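## Task

Put the cartridge marked with the broad purple band into the sealant gun. Seat it all the way forward in the cup of the front ring, with its nozzle sticking out through that ring. The plunger rod can only be drawn back while its small thumb plate, just behind the handle, is held pushed toward the gun's front. The loaded gun must end up resting on the table itself, not leaning on any other object. Then declare that you are finished.

## Robot and tools

Robot: two arms, left_arm and right_arm, each a six-joint arm with a two-finger parallel gripper. Each base sits on a tilted plate, and both plates hang from one metal frame behind the arms. For the clearance check, a plate and its half of the frame count as part of that arm. Calibrated base poses in the scene frame: left_arm (-0.022, +0.197, +0.244) m, quat_wxyz (+0.995, -0.083, +0.063, +0.006); right_arm (+0.023, -0.246, +0.244) m, quat_wxyz (+0.994, +0.081, +0.065, +0.021).

Frame: every pose, target and velocity is in the scene frame. Its origin is at table-top height, halfway between the nominal bases. +x points out over the table, +z up, and left_arm is on the +y side. Arm names do not match image sides. Gripper axes: the fingers point along +z and open and close along y. end_effector_position is the spot between the pads, about 1 cm short of the fingertips. Reported positions and orientations can be off by a few centimetres, more at long reach.

The row format used by every motion tool is 16 numbers covering both arms, even if only one moves. The first 8 are left_arm: x, y, z in metres, then the quaternion qw, qx, qy, qz (w first), then the opening. The last 8 are the same for right_arm. Position and quaternion are an absolute pose in the scene frame, not an offset. Opening runs from -1 (closed) to +1 (fully open, 0.094 m). To keep an arm still, send again its pose from the last result taken before it stopped, plus the opening it should keep. To keep an orientation, repeat the same quaternion rather than copying the drifting measured one. Sending a 0 opening is a real command; resend the current one to leave a gripper alone.

execute_actions(actions, cameras): actions is a list of actions. Each action is a table of up to 15 rows, one per 1/30 s step; if the table is shorter, its last row is held for the remaining steps. A target more than 0.6 m from the gripper's position at the start of that action, along any of that gripper's own axes, gets the action refused for both arms. If the first action fails this check against the latest reported state, or any action is malformed, the whole call is refused. An empty list just returns state and images. The controller clips each step to 100 mm and 20 degrees from the measured pose, so far targets take several actions; the "Hand target" line shows where each arm is actually being sent.

move(target, speed, blend, opening_speed, blocking, cameras): drives each gripper in a straight line from its Hand target to the given row, or through a list of up to 15 rows. It has no 0.6 m limit. speed is in m/s, 0.002 to 0.5, default 0.25, with turning capped at twice that in rad/s; give one number or one per leg. blend (m) rounds corners in a list; 0 stops at each point. opening_speed is the rate of change of the commanded opening per second, 0.2 or more; use a low one to close on something fragile. The first row's openings are sent at the start; openings in later rows are applied only after all arms come to rest there. A path runs for at most 10 s. blocking=false returns after about 0.5 s while the move keeps running, and a new move takes over from the running one. The move does not avoid obstacles or the other arm. Faster motion lags and overshoots more, and a target set far past a contact presses harder. The result adds a "move:" line. done means at rest within 10 mm and 2 degrees of the target. off_target means it stopped short. held means a check withheld a step or the clearance check halted the path. limits=paced means clipping happened. Neither done nor off_target tells you whether a contact occurred.

wait(seconds, 0 to 10): lets the sim run with the last commands held. stop(): brakes a running move. zoom_image(camera, region [x0,y0,x1,y1] in pixels, at most 504 by 504): a closer look at the latest image. Cameras: cam_head_left, cam_head_right, cam_high, cam_low, cam_left_wrist, cam_right_wrist, each 896x504. read_manual gives only licence text. finished_scene(scene): ends the current scene, given as its number; this cannot be undone.

Result lines: the pose of each gripper; Joint positions, whose last entry is the finger opening in metres; joint velocities, which read "within noise" when the arm is still; joint torques, which include gravity, have offsets, and wrap at ±28 N m on joints 1 to 3; grip_measured, on the same scale as opening, which reads about 1.6 mm wide when empty and up to about 3 mm narrow on a squeezed hard part; grip_effort_nm, the motor effort (negative means closing), which is not pad force and keeps an offset; "Tool commands". Friction can leave a gripper a centimetre or more from a free-air target.

Avoid: dropping parts or releasing them while they move, fast impacts, heavy pushes, collisions between the arms, and anything falling off the table or being left off it. Do not route a gripper close past its own base, because this can flip the shoulder. Long stretched reaches or straining at unreachable poses heat the motors. A MOTOR HOT warning appears at 75 °C; at 90 °C that arm folds up and stays idle. Brief outside tugs on held parts can occur. To release, command an opening well above grip_measured.

Each tool is called after "Emit:" by a JSON object that holds its "fn" and its "kwargs", one argument or row to a line.

## Session

Emit:
{"fn": "execute_actions", "kwargs": {
  "actions": []
}}

Scene clock: 0.00 s.
left_arm: end_effector_position=(+0.2194, +0.2243, +0.3561) grip_measured=+1.000 grip_effort_nm=n/a end_effector_quat_wxyz=(+0.294, -0.382, +0.852, +0.202) | right_arm: end_effector_position=(+0.4798, -0.3354, +0.1100) grip_measured=+1.000 grip_effort_nm=n/a end_effector_quat_wxyz=(+0.202, -0.638, +0.724, +0.167)
Joint positions: left_arm=[-0.677 1.308 0.854 -1.254 -0.93 -1.587 0.094] | right_arm=[-0.415 2.494 1.842 -0.859 -0.418 -1.847 0.094]
Joint velocities: within noise
Joint torques (N m): no reading
Heat: left arm: 30 °C; right arm: 35 °C.
Hand target: left_arm +0.2225, +0.2246, +0.3614; +0.303, -0.384, +0.849, +0.199 | right_arm +0.4848, -0.3343, +0.1181; +0.211, -0.639, +0.721, +0.164
Tool commands: left_gripper/opening=+1.0 right_gripper/opening=+1.0

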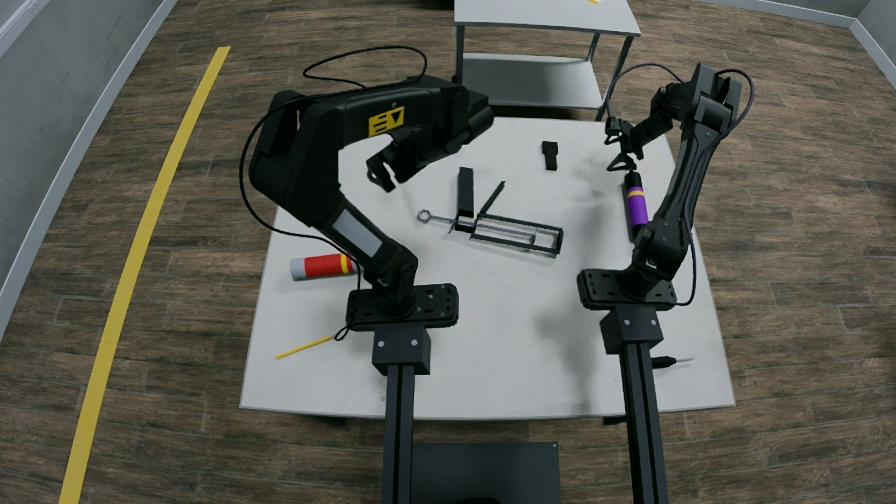

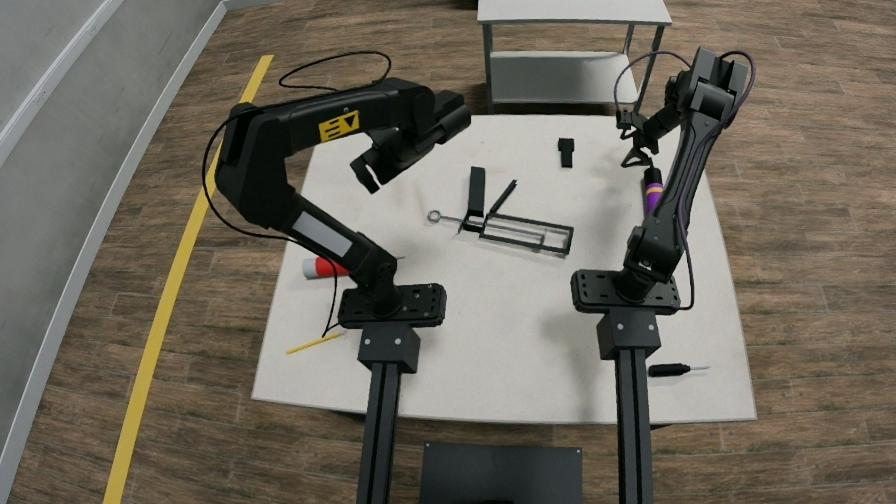

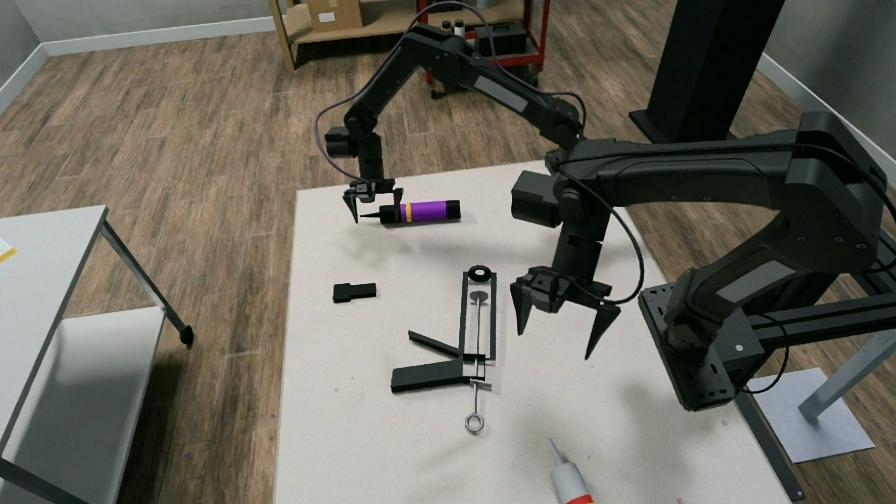

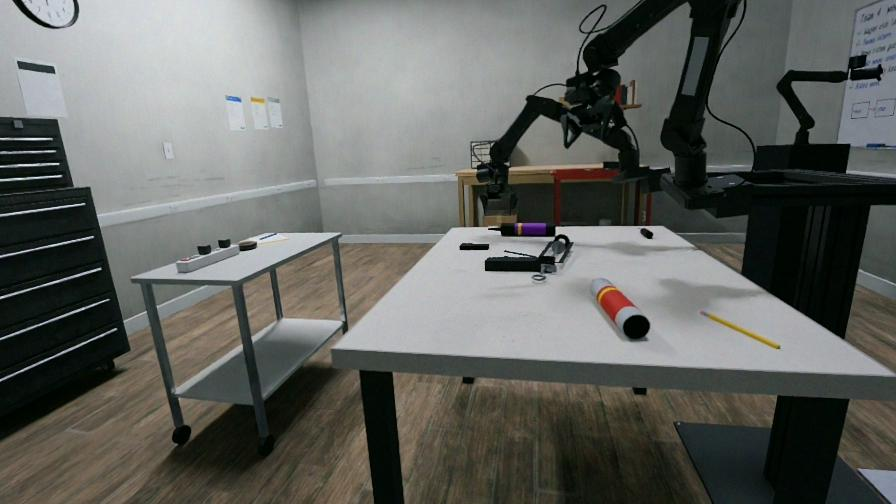

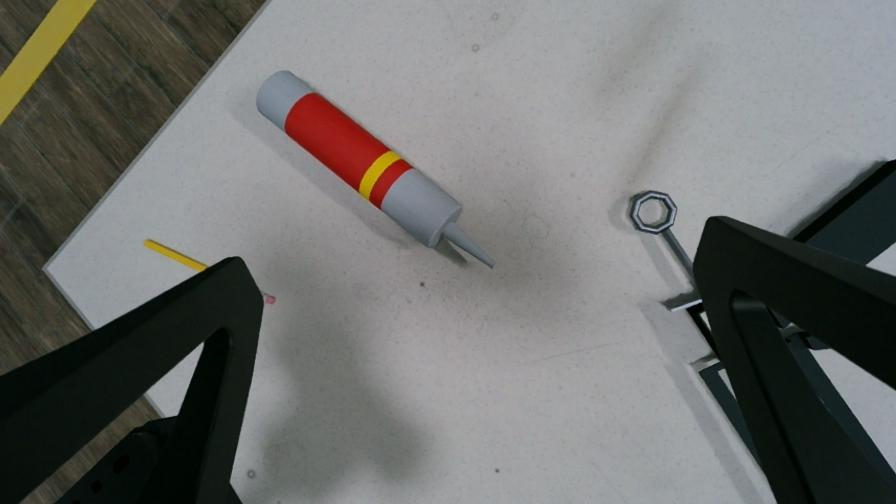

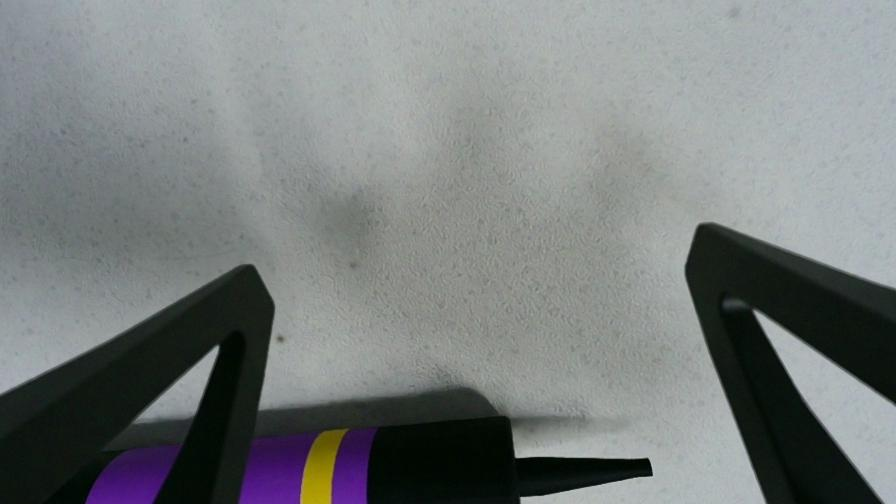

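Emit:
{"fn": "zoom_image", "kwargs": {
  "camera": "cam_head_right",
  "region": [400, 120, 700, 290]
}}

Emit:
{"fn": "zoom_image", "kwargs": {
  "camera": "cam_high",
  "region": [320, 170, 540, 450]
}}

Emit:
{"fn": "zoom_image", "kwargs": {
  "camera": "cam_low",
  "region": [440, 190, 680, 350]
}}

Emit:
{"fn": "zoom_image", "kwargs": {
  "camera": "cam_head_left",
  "region": [400, 120, 700, 290]
}}

Scaled by 1.680 from the camera's 896x504 image, which has a finer 1280x720 frame.

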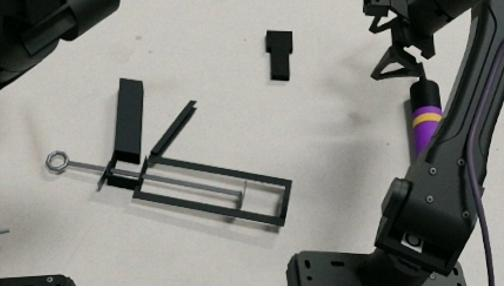

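Scaled by 1.800 from the camera's 896x504 image, which has a finer 1280x720 frame.

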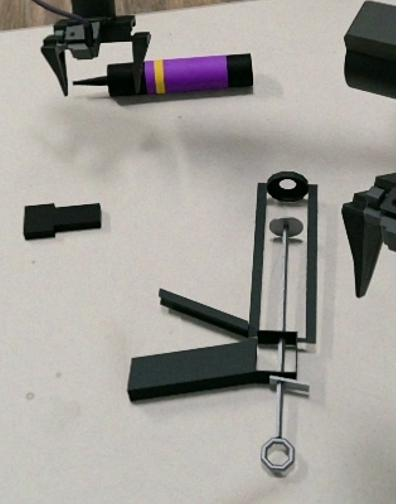

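Scaled by 2.100 from the camera's 896x504 image, which has a finer 1280x720 frame.

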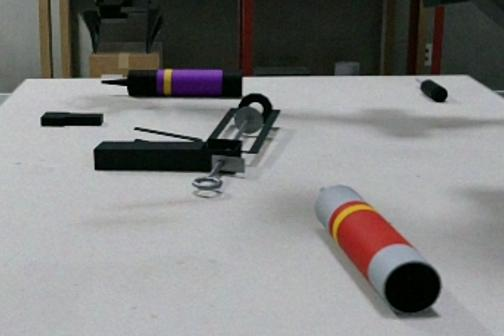

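Scaled by 1.680 from the camera's 896x504 image, which has a finer 1280x720 frame.

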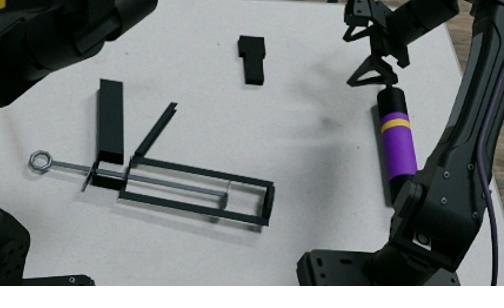

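Emit:
{"fn": "move", "kwargs": {
  "target": [0.29, 0.05, 0.27, 0.342, 0, 0.94, 0, 1, 0.42, -0.30, 0.25, 0.342, 0, 0.94, 0, 1]
}}

Scene clock: 36.87 s.
left_arm: end_effector_position=(+0.2894, +0.0484, +0.2749) grip_measured=+1.000 grip_effort_nm=-0.002 end_effector_quat_wxyz=(+0.343, -0.003, +0.939, -0.004) | right_arm: end_effector_position=(+0.4159, -0.3016, +0.2401) grip_measured=+1.000 grip_effort_nm=0.022 end_effector_quat_wxyz=(+0.325, +0.000, +0.946, +0.004)
Joint positions: left_arm=[-0.798 1.548 0.624 -0.067 -0.644 -0.531 0.094] | right_arm=[-0.166 1.543 0.652 0.128 0.022 -0.19 0.094]
Joint velocities: within noise
Joint torques (N m): left_arm=[-0.7 -3.18 5.41 1.25 -0.15 0.16] | right_arm=[2.18 -8.49 5.14 1.65 0.03 0.01]
Heat: left arm: 31 °C; right arm: 45 °C.
Hand target: left_arm +0.2898, +0.0501, +0.2700; +0.342, +0.000, +0.940, +0.000 | right_arm +0.4199, -0.3000, +0.2499; +0.342, +0.000, +0.940, +0.000
Off the commanded pose: left_arm 0.005 m, 1 deg | right_arm 0.011 m, 2 deg.
move: off_target (right_arm)

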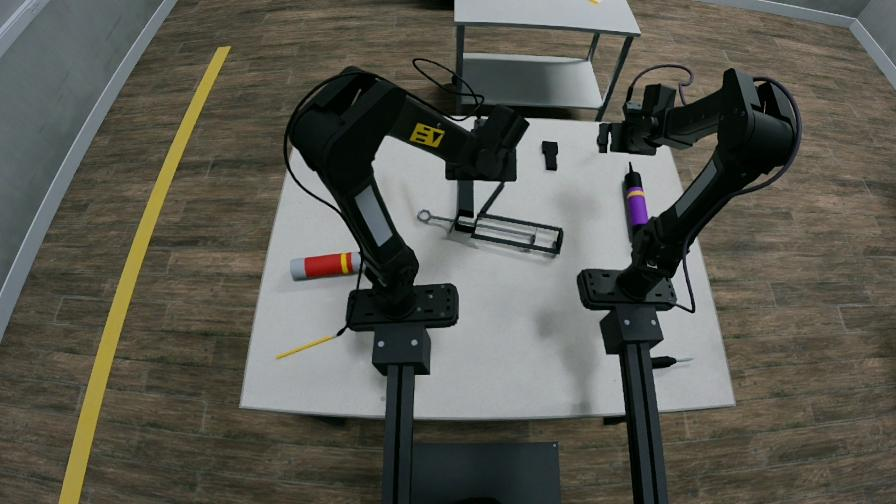

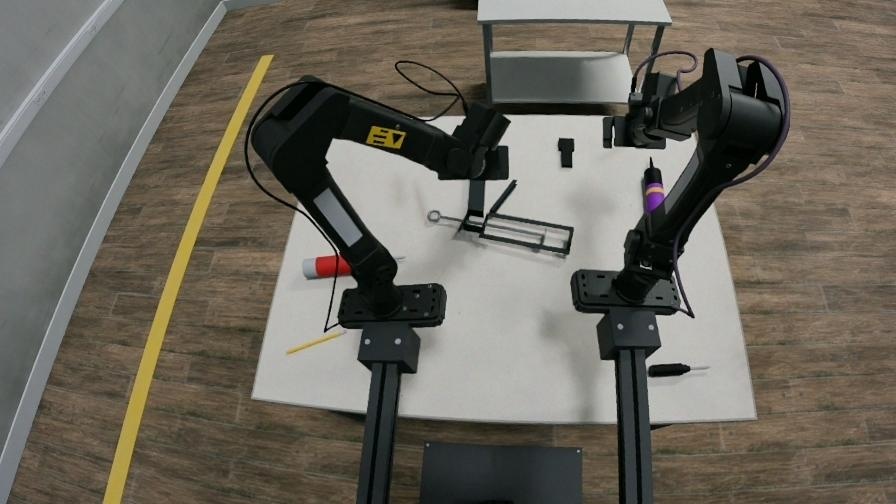

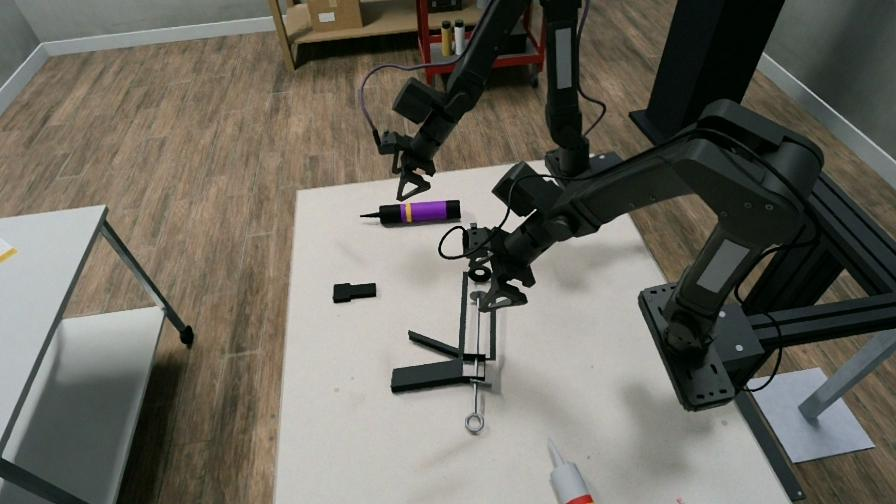

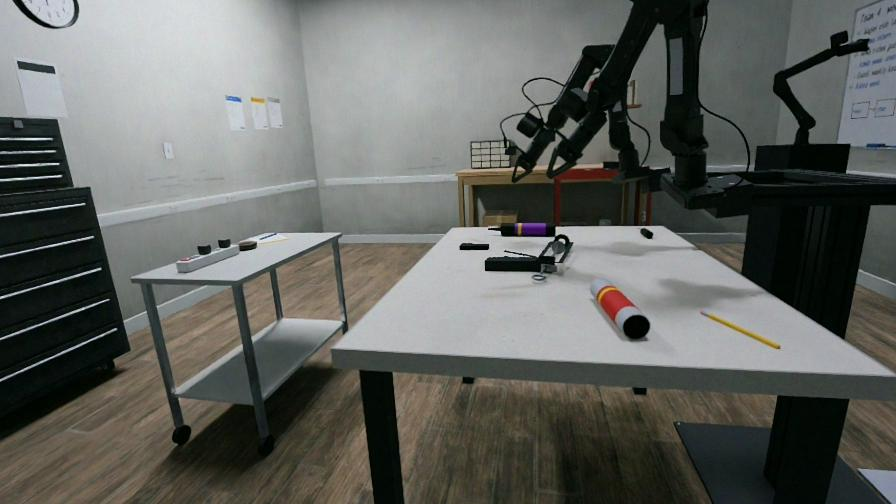

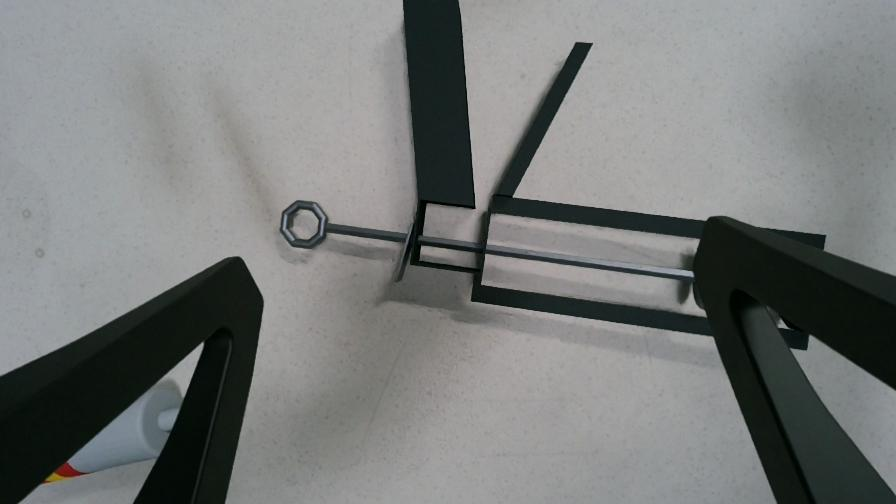

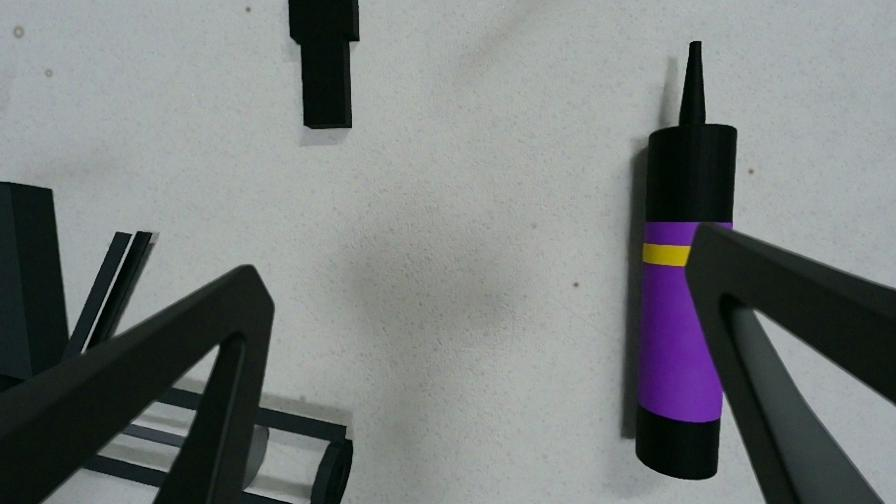

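Emit:
{"fn": "zoom_image", "kwargs": {
  "camera": "cam_left_wrist",
  "region": [270, 150, 550, 330]
}}

Emit:
{"fn": "zoom_image", "kwargs": {
  "camera": "cam_right_wrist",
  "region": [0, 250, 400, 504]
}}

Emit:
{"fn": "zoom_image", "kwargs": {
  "camera": "cam_low",
  "region": [460, 215, 600, 295]
}}

Scaled by 1.800 from the camera's 896x504 image, which has a finer 1280x720 frame.

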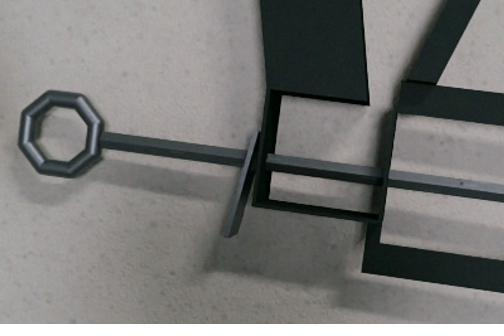

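Scaled by 1.260 from the camera's 896x504 image, which has a finer 1280x720 frame.

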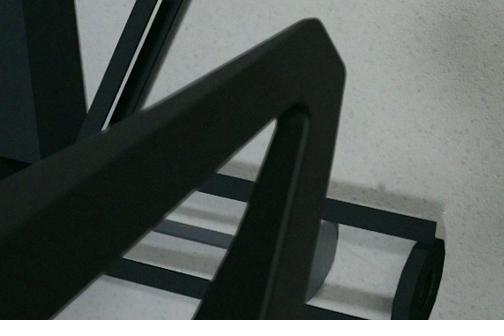

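Scaled by 3.600 from the camera's 896x504 image, which has a finer 1280x720 frame.

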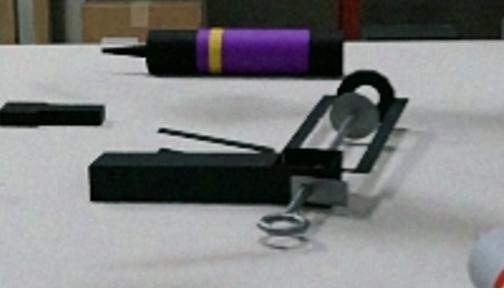

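Emit:
{"fn": "move", "kwargs": {
  "target": [0.32, 0.19, 0.13, 0, -0.7071, 0.7071, 0, 1, 0.27, -0.27, 0.13, 0, 0.7071, 0.7071, 0, 1],
  "cameras": ["cam_head_right","cam_left_wrist","cam_right_wrist"]
}}

Scene clock: 92.63 s.
left_arm: end_effector_position=(+0.3212, +0.1903, +0.1344) grip_measured=+1.000 grip_effort_nm=-0.002 end_effector_quat_wxyz=(-0.009, +0.703, -0.711, +0.008) | right_arm: end_effector_position=(+0.2732, -0.2695, +0.1318) grip_measured=+1.000 grip_effort_nm=0.022 end_effector_quat_wxyz=(+0.011, +0.703, +0.711, +0.006)
Joint positions: left_arm=[-0.08 2.036 1.022 -0.417 -0.177 -1.615 0.094] | right_arm=[-0.085 1.791 0.598 -0.212 0.158 1.503 0.094]
Joint velocities: within noise
Joint torques (N m): left_arm=[-1.47 -5.89 6.09 0.13 0.03 -0.13] | right_arm=[0.35 -5.16 4.08 0.09 -0.07 0.05]
Heat: left arm: 30 °C; right arm: 38 °C.
Hand target: left_arm +0.3199, +0.1900, +0.1301; +0.000, +0.707, -0.707, +0.000 | right_arm +0.2700, -0.2700, +0.1300; +0.000, +0.707, +0.707, +0.000
Off the commanded pose: left_arm 0.005 m, 2 deg | right_arm 0.004 m, 2 deg.
move: done
Images, in order (width x height): cam_head_right 896x504, cam_left_wrist 896x504, cam_right_wrist 896x504.

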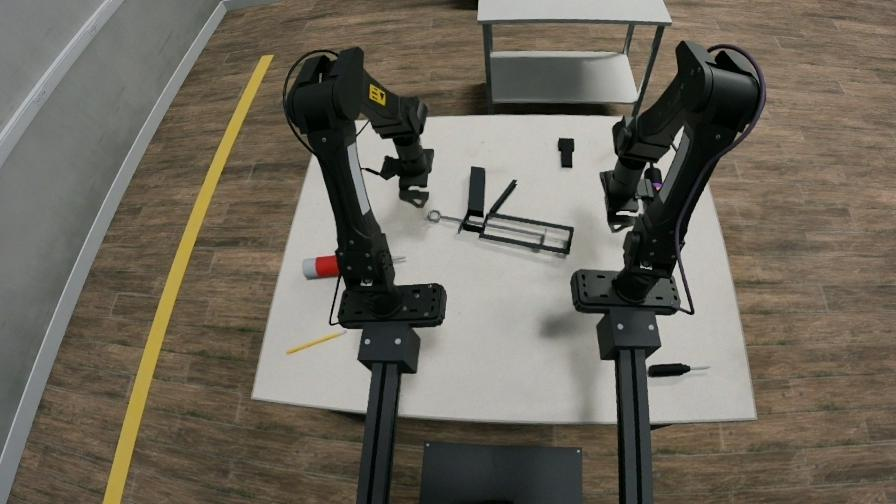

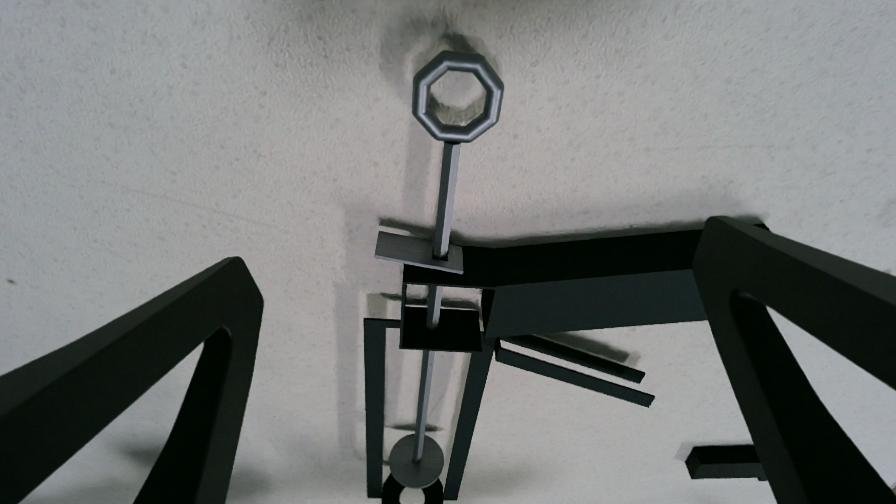

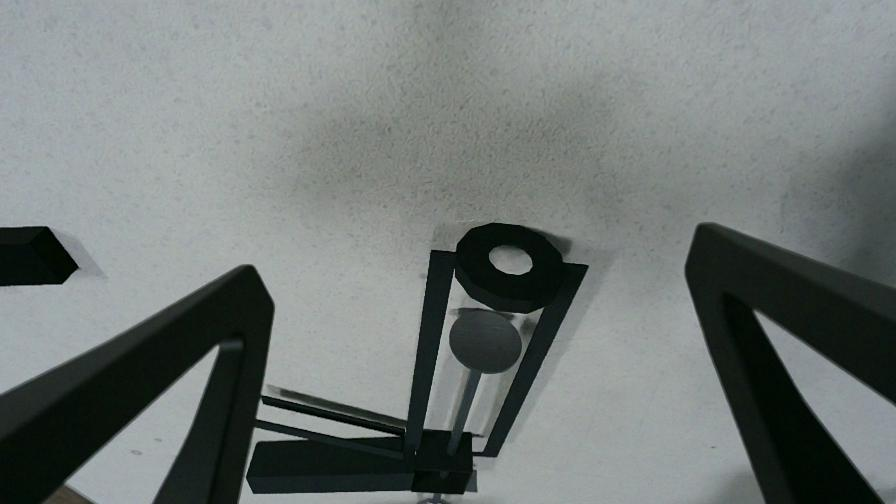

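Emit:
{"fn": "zoom_image", "kwargs": {
  "camera": "cam_left_wrist",
  "region": [350, 180, 550, 504]
}}

Emit:
{"fn": "zoom_image", "kwargs": {
  "camera": "cam_right_wrist",
  "region": [380, 210, 620, 504]
}}

Scaled by 1.556 from the camera's 896x504 image, which has a finer 1280x720 frame.

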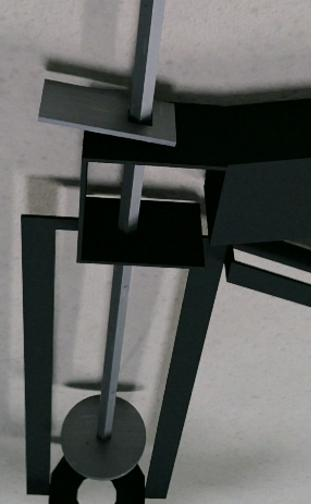

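Scaled by 1.714 from the camera's 896x504 image, which has a finer 1280x720 frame.

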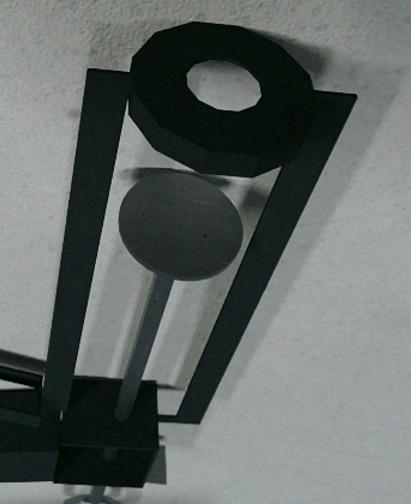

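Emit:
{"fn": "move", "kwargs": {
  "target": [
    [0.335, 0.24, 0.12, -0.1359, -0.6131, 0.7707, -0.1081, 1, 0.27, -0.15, 0.20, 0, 0.4, 0.9165, 0, 1],
    [0.335, 0.24, 0.12, -0.1359, -0.6131, 0.7707, -0.1081, 1, 0.305, 0.06, 0.16, 0, 0.1132, 0.9936, 0, 0.7]
  ],
  "blend": 0.04
}}

Scene clock: 124.63 s.
left_arm: end_effector_position=(+0.3365, +0.2408, +0.1249) grip_measured=+1.000 grip_effort_nm=0.002 end_effector_quat_wxyz=(-0.124, -0.616, +0.770, -0.109) | right_arm: end_effector_position=(+0.3067, +0.0574, +0.1617) grip_measured=+0.703 grip_effort_nm=-0.120 end_effector_quat_wxyz=(-0.002, +0.123, +0.992, +0.009)
Joint positions: left_arm=[0.226 2.168 1.266 -0.641 0.171 -1.099 0.094] | right_arm=[0.813 2.381 1.526 -0.734 0.193 1.102 0.08]
Joint velocities: within noise
Joint torques (N m): left_arm=[-1.05 -7.05 6.09 -0.11 0.22 0.11] | right_arm=[3.62 -9.73 7.38 0.06 0.13 -0.05]
Heat: left arm: 31 °C; right arm: 36 °C.
Hand target: left_arm +0.3349, +0.2400, +0.1200; -0.135, -0.613, +0.771, -0.108 | right_arm +0.3050, +0.0599, +0.1600; +0.000, +0.113, +0.994, +0.000
Off the commanded pose: left_arm 0.005 m, 1 deg | right_arm 0.004 m, 2 deg.
move: done

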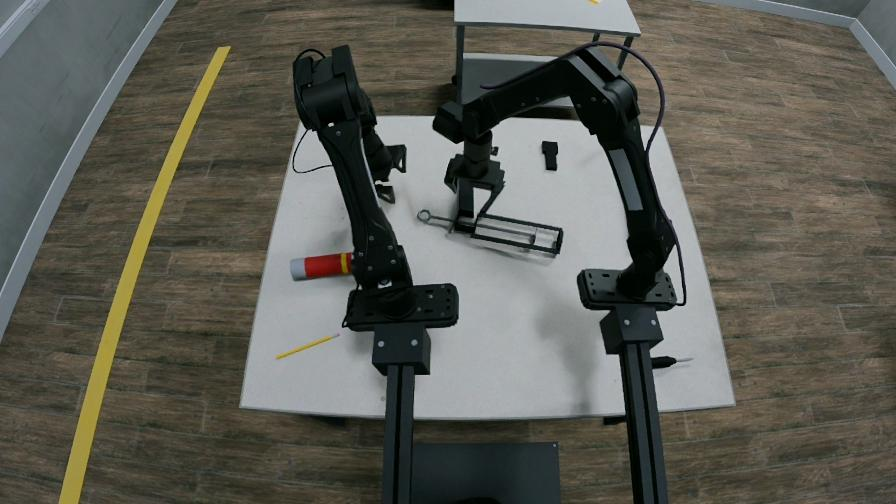

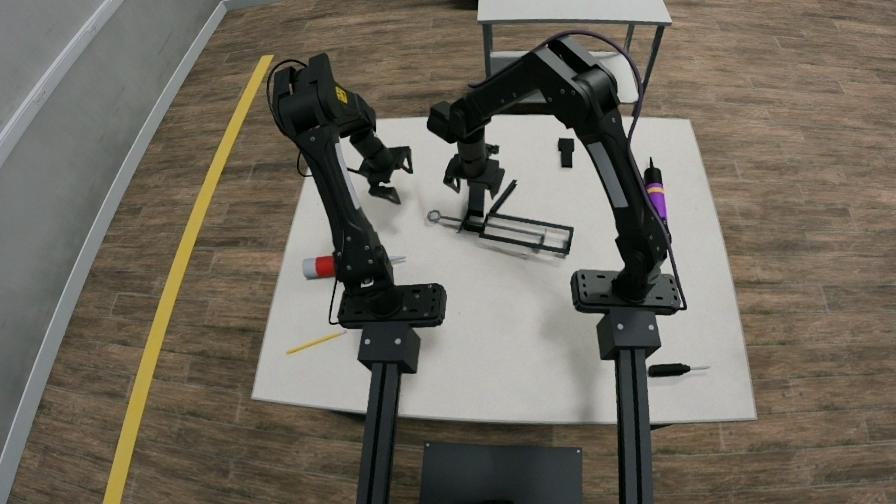

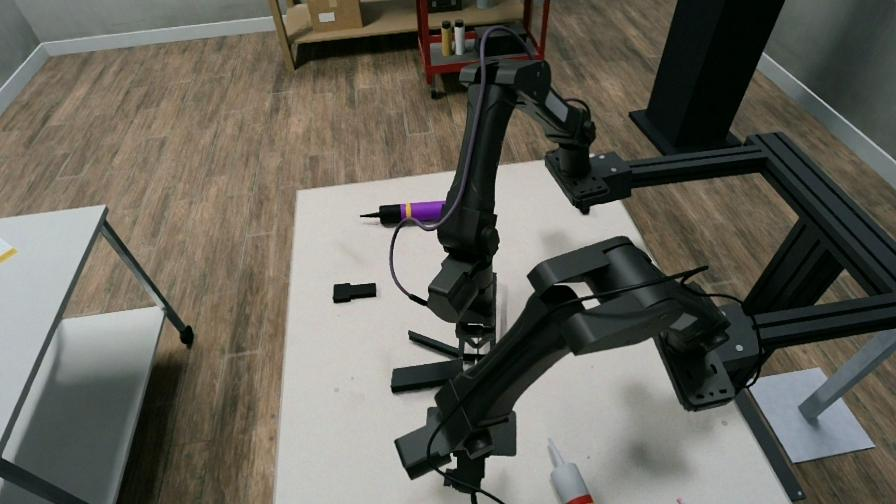

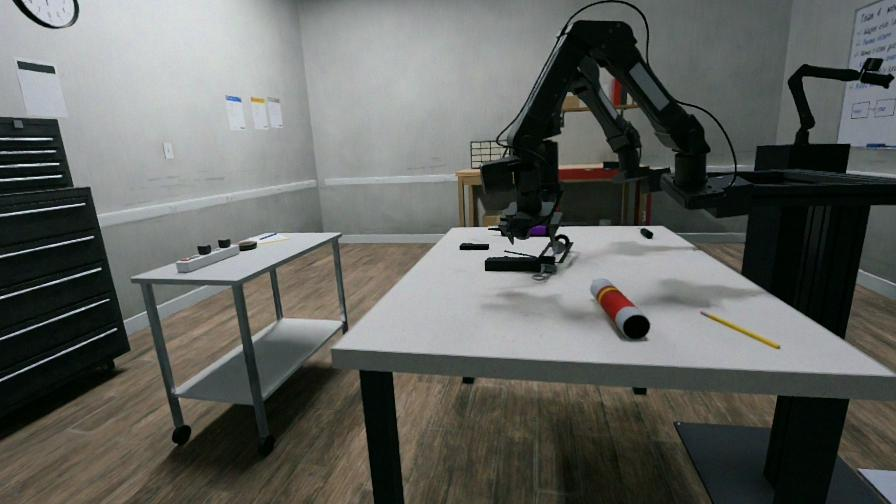

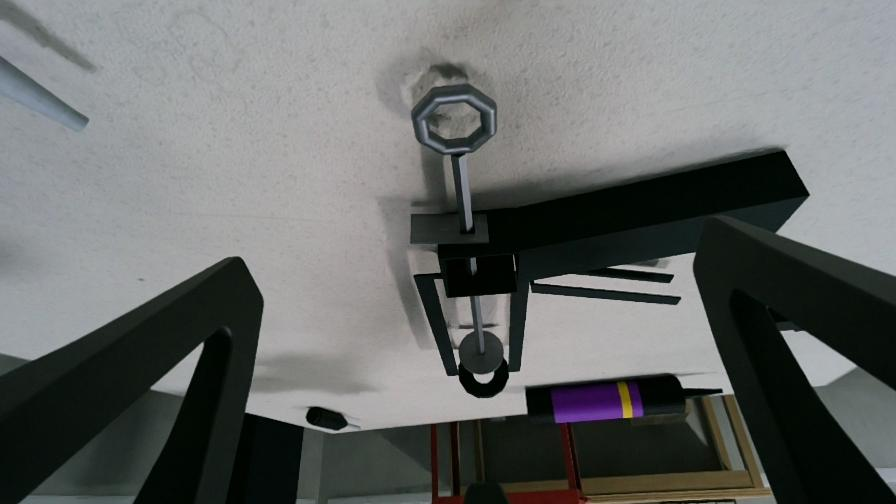

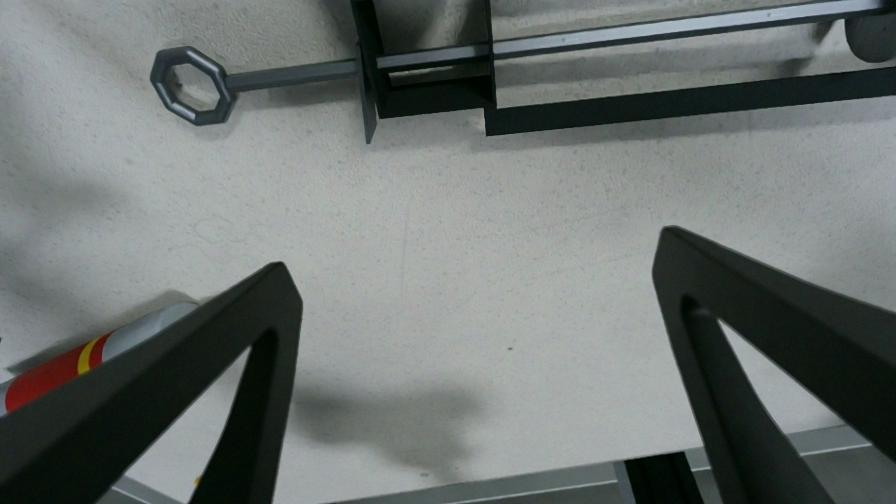

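Emit:
{"fn": "zoom_image", "kwargs": {
  "camera": "cam_left_wrist",
  "region": [390, 180, 550, 400]
}}

Emit:
{"fn": "zoom_image", "kwargs": {
  "camera": "cam_right_wrist",
  "region": [130, 0, 530, 160]
}}

Scaled by 2.291 from the camera's 896x504 image, which has a finer 1280x720 frame.

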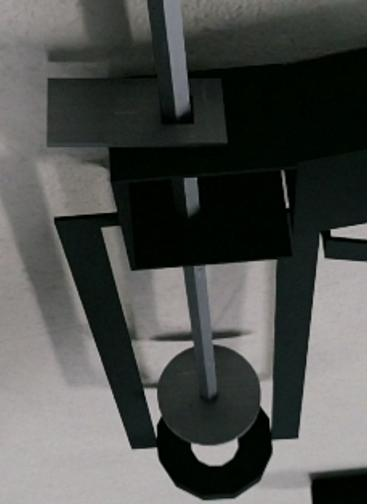

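Scaled by 1.260 from the camera's 896x504 image, which has a finer 1280x720 frame.

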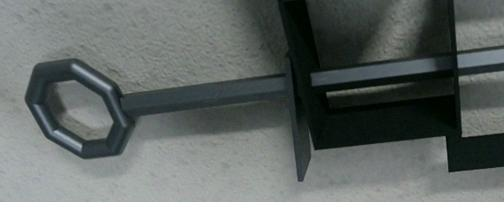

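Emit:
{"fn": "move", "kwargs": {
  "target": [0.335, 0.24, 0.12, -0.1359, -0.6131, 0.7707, -0.1081, 1, 0.299, 0.073, 0.08, 0, 0.1132, 0.9936, 0, 0.66],
  "cameras": ["cam_left_wrist","cam_right_wrist"]
}}

Scene clock: 152.70 s.
left_arm: end_effector_position=(+0.3363, +0.2407, +0.1249) grip_measured=+1.000 grip_effort_nm=-0.002 end_effector_quat_wxyz=(-0.124, -0.616, +0.770, -0.109) | right_arm: end_effector_position=(+0.2927, +0.0672, +0.0802) grip_measured=+0.663 grip_effort_nm=-0.125 end_effector_quat_wxyz=(-0.012, +0.115, +0.993, -0.006)
Joint positions: left_arm=[0.226 2.168 1.266 -0.642 0.171 -1.099 0.094] | right_arm=[0.813 2.606 1.56 -0.581 0.193 1.095 0.078]
Joint velocities: within noise
Joint torques (N m): left_arm=[-1.11 -6.94 6.08 -0.14 0.23 0.15] | right_arm=[2.96 -11.18 6.17 0.31 0.12 -0.05]
Heat: left arm: 32 °C; right arm: 40 °C.
Hand target: left_arm +0.3349, +0.2400, +0.1201; -0.136, -0.613, +0.771, -0.108 | right_arm +0.2989, +0.0728, +0.0802; +0.000, +0.113, +0.994, +0.000
Off the commanded pose: left_arm 0.005 m, 1 deg | right_arm 0.009 m, 2 deg.
move: done
Images, in order (width x height): cam_left_wrist 896x504, cam_right_wrist 896x504.

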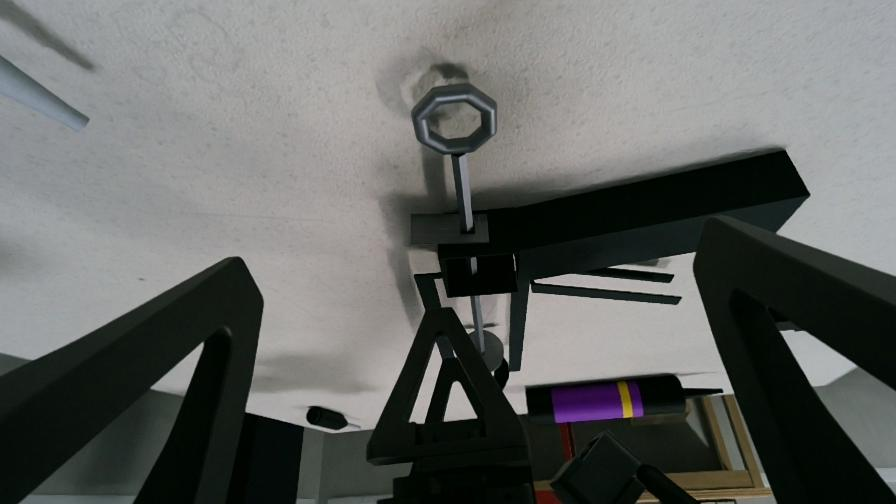

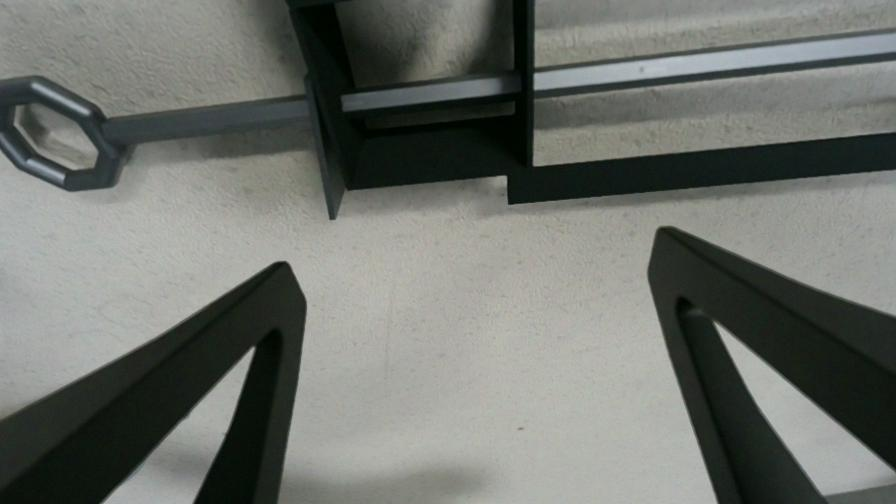

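Emit:
{"fn": "move", "kwargs": {
  "target": [0.335, 0.24, 0.12, -0.1359, -0.6131, 0.7707, -0.1081, 1, 0.309, 0.077, 0.058, 0, 0.1132, 0.9936, 0, 0.66],
  "cameras": ["cam_left_wrist","cam_right_wrist"],
  "speed": 0.1
}}

Scene clock: 172.20 s.
left_arm: end_effector_position=(+0.3363, +0.2407, +0.1249) grip_measured=+1.000 grip_effort_nm=-0.007 end_effector_quat_wxyz=(-0.124, -0.616, +0.770, -0.109) | right_arm: end_effector_position=(+0.3022, +0.0750, +0.0621) grip_measured=+0.663 grip_effort_nm=-0.120 end_effector_quat_wxyz=(-0.009, +0.112, +0.994, -0.001)
Joint positions: left_arm=[0.226 2.168 1.266 -0.642 0.171 -1.099 0.094] | right_arm=[0.799 2.68 1.632 -0.565 0.193 1.072 0.078]
Joint velocities: within noise
Joint torques (N m): left_arm=[-1.16 -6.89 6.02 -0.14 0.15 0.15] | right_arm=[2.4 -10.78 6.35 0.31 0.13 -0.03]
Heat: left arm: 32 °C; right arm: 43 °C.
Hand target: left_arm +0.3349, +0.2400, +0.1200; -0.136, -0.613, +0.771, -0.108 | right_arm +0.3089, +0.0769, +0.0582; +0.000, +0.113, +0.994, +0.000
Off the commanded pose: left_arm 0.005 m, 1 deg | right_arm 0.008 m, 1 deg.
move: done
Images, in order (width x height): cam_left_wrist 896x504, cam_right_wrist 896x504.

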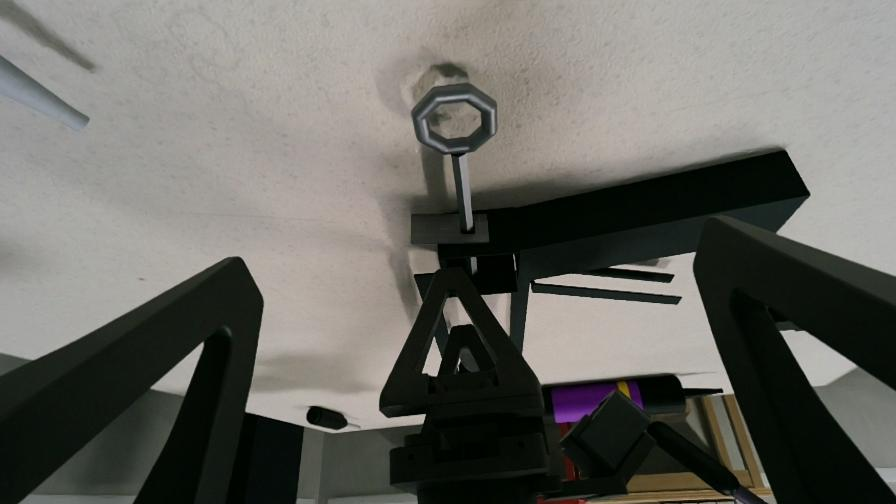

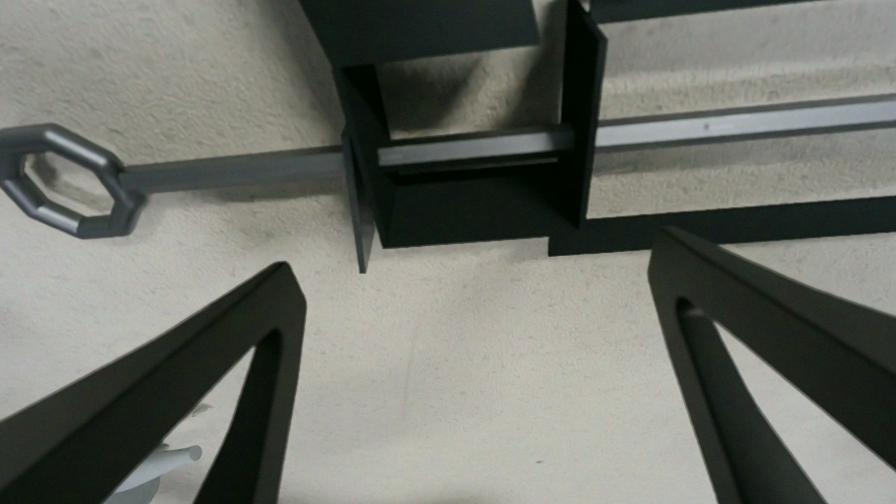

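Emit:
{"fn": "move", "kwargs": {
  "target": [0.335, 0.24, 0.12, -0.1359, -0.6131, 0.7707, -0.1081, 1, 0.310, 0.0715, 0.038, 0, 0.1132, 0.9936, 0, 0.66],
  "cameras": ["cam_left_wrist","cam_right_wrist", "cam_low"],
  "speed": 0.06
}}

Emit:
{"fn": "zoom_image", "kwargs": {
  "camera": "cam_left_wrist",
  "region": [390, 180, 550, 400]
}}

Emit:
{"fn": "zoom_image", "kwargs": {
  "camera": "cam_low",
  "region": [460, 175, 600, 295]
}}

Scene clock: 179.63 s.
left_arm: end_effector_position=(+0.3362, +0.2407, +0.1249) grip_measured=+1.000 grip_effort_nm=-0.002 end_effector_quat_wxyz=(-0.124, -0.616, +0.770, -0.109) | right_arm: end_effector_position=(+0.3041, +0.0709, +0.0430) grip_measured=+0.663 grip_effort_nm=-0.125 end_effector_quat_wxyz=(-0.009, +0.112, +0.994, +0.000)
Joint positions: left_arm=[0.226 2.168 1.266 -0.643 0.171 -1.099 0.094] | right_arm=[0.78 2.723 1.632 -0.516 0.193 1.052 0.078]
Joint velocities: within noise
Joint torques (N m): left_arm=[-1.07 -6.82 6.09 -0.13 0.22 0.15] | right_arm=[2.33 -10.84 5.76 0.36 0.16 -0.05]
Heat: left arm: 32 °C; right arm: 44 °C.
Hand target: left_arm +0.3349, +0.2400, +0.1200; -0.136, -0.613, +0.771, -0.108 | right_arm +0.3099, +0.0714, +0.0382; +0.000, +0.113, +0.994, +0.000
Off the commanded pose: left_arm 0.005 m, 1 deg | right_arm 0.008 m, 1 deg.
move: done
Images, in order (width x height): cam_low 896x504, cam_left_wrist 896x504, cam_right_wrist 896x504.

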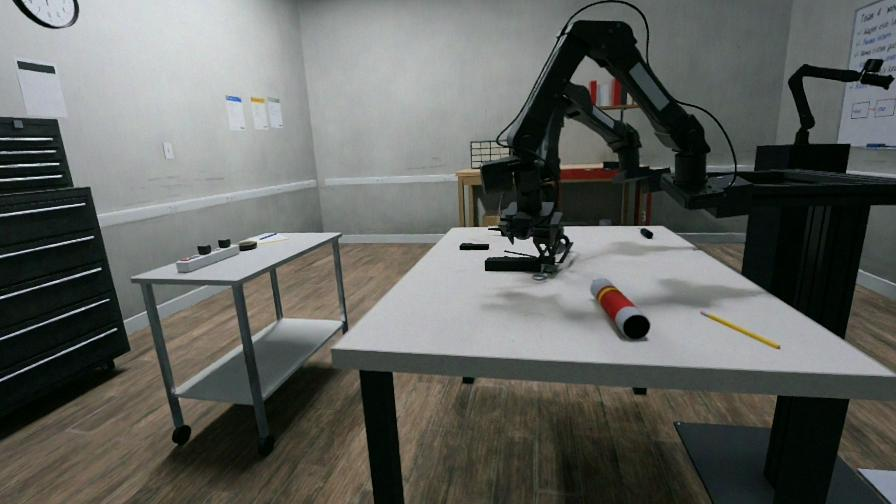

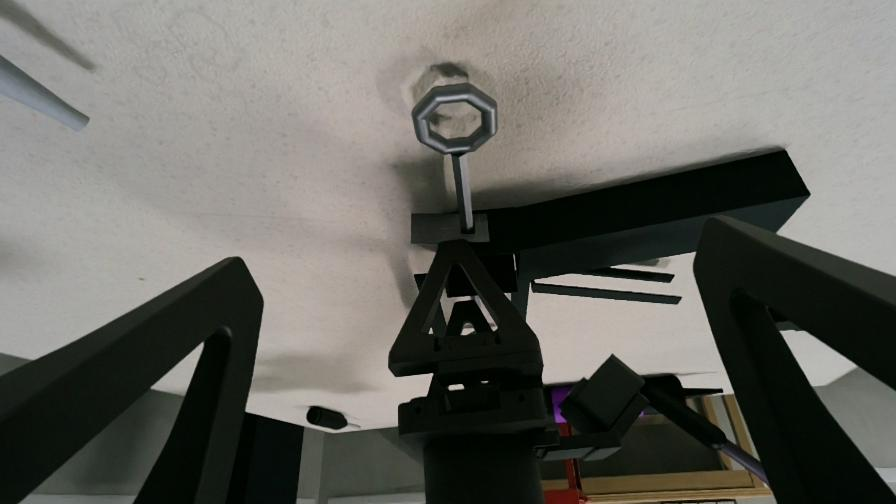

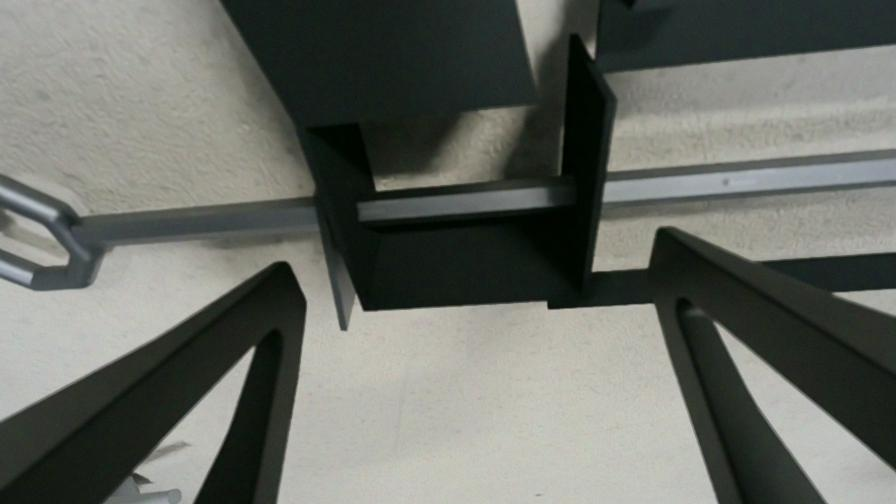

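Scaled by 2.291 from the camera's 896x504 image, which has a finer 1280x720 frame.

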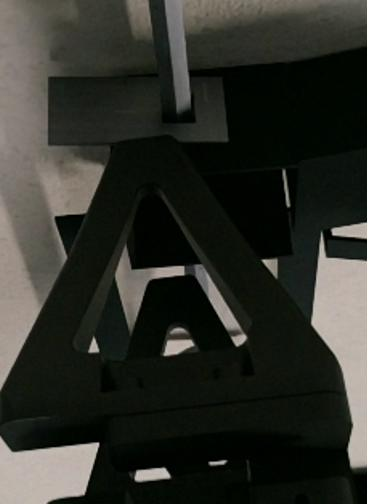

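Scaled by 3.600 from the camera's 896x504 image, which has a finer 1280x720 frame.

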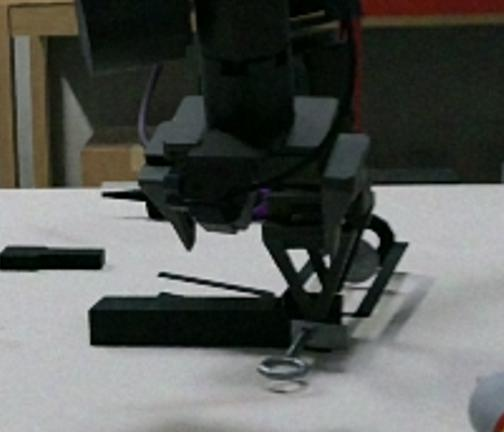

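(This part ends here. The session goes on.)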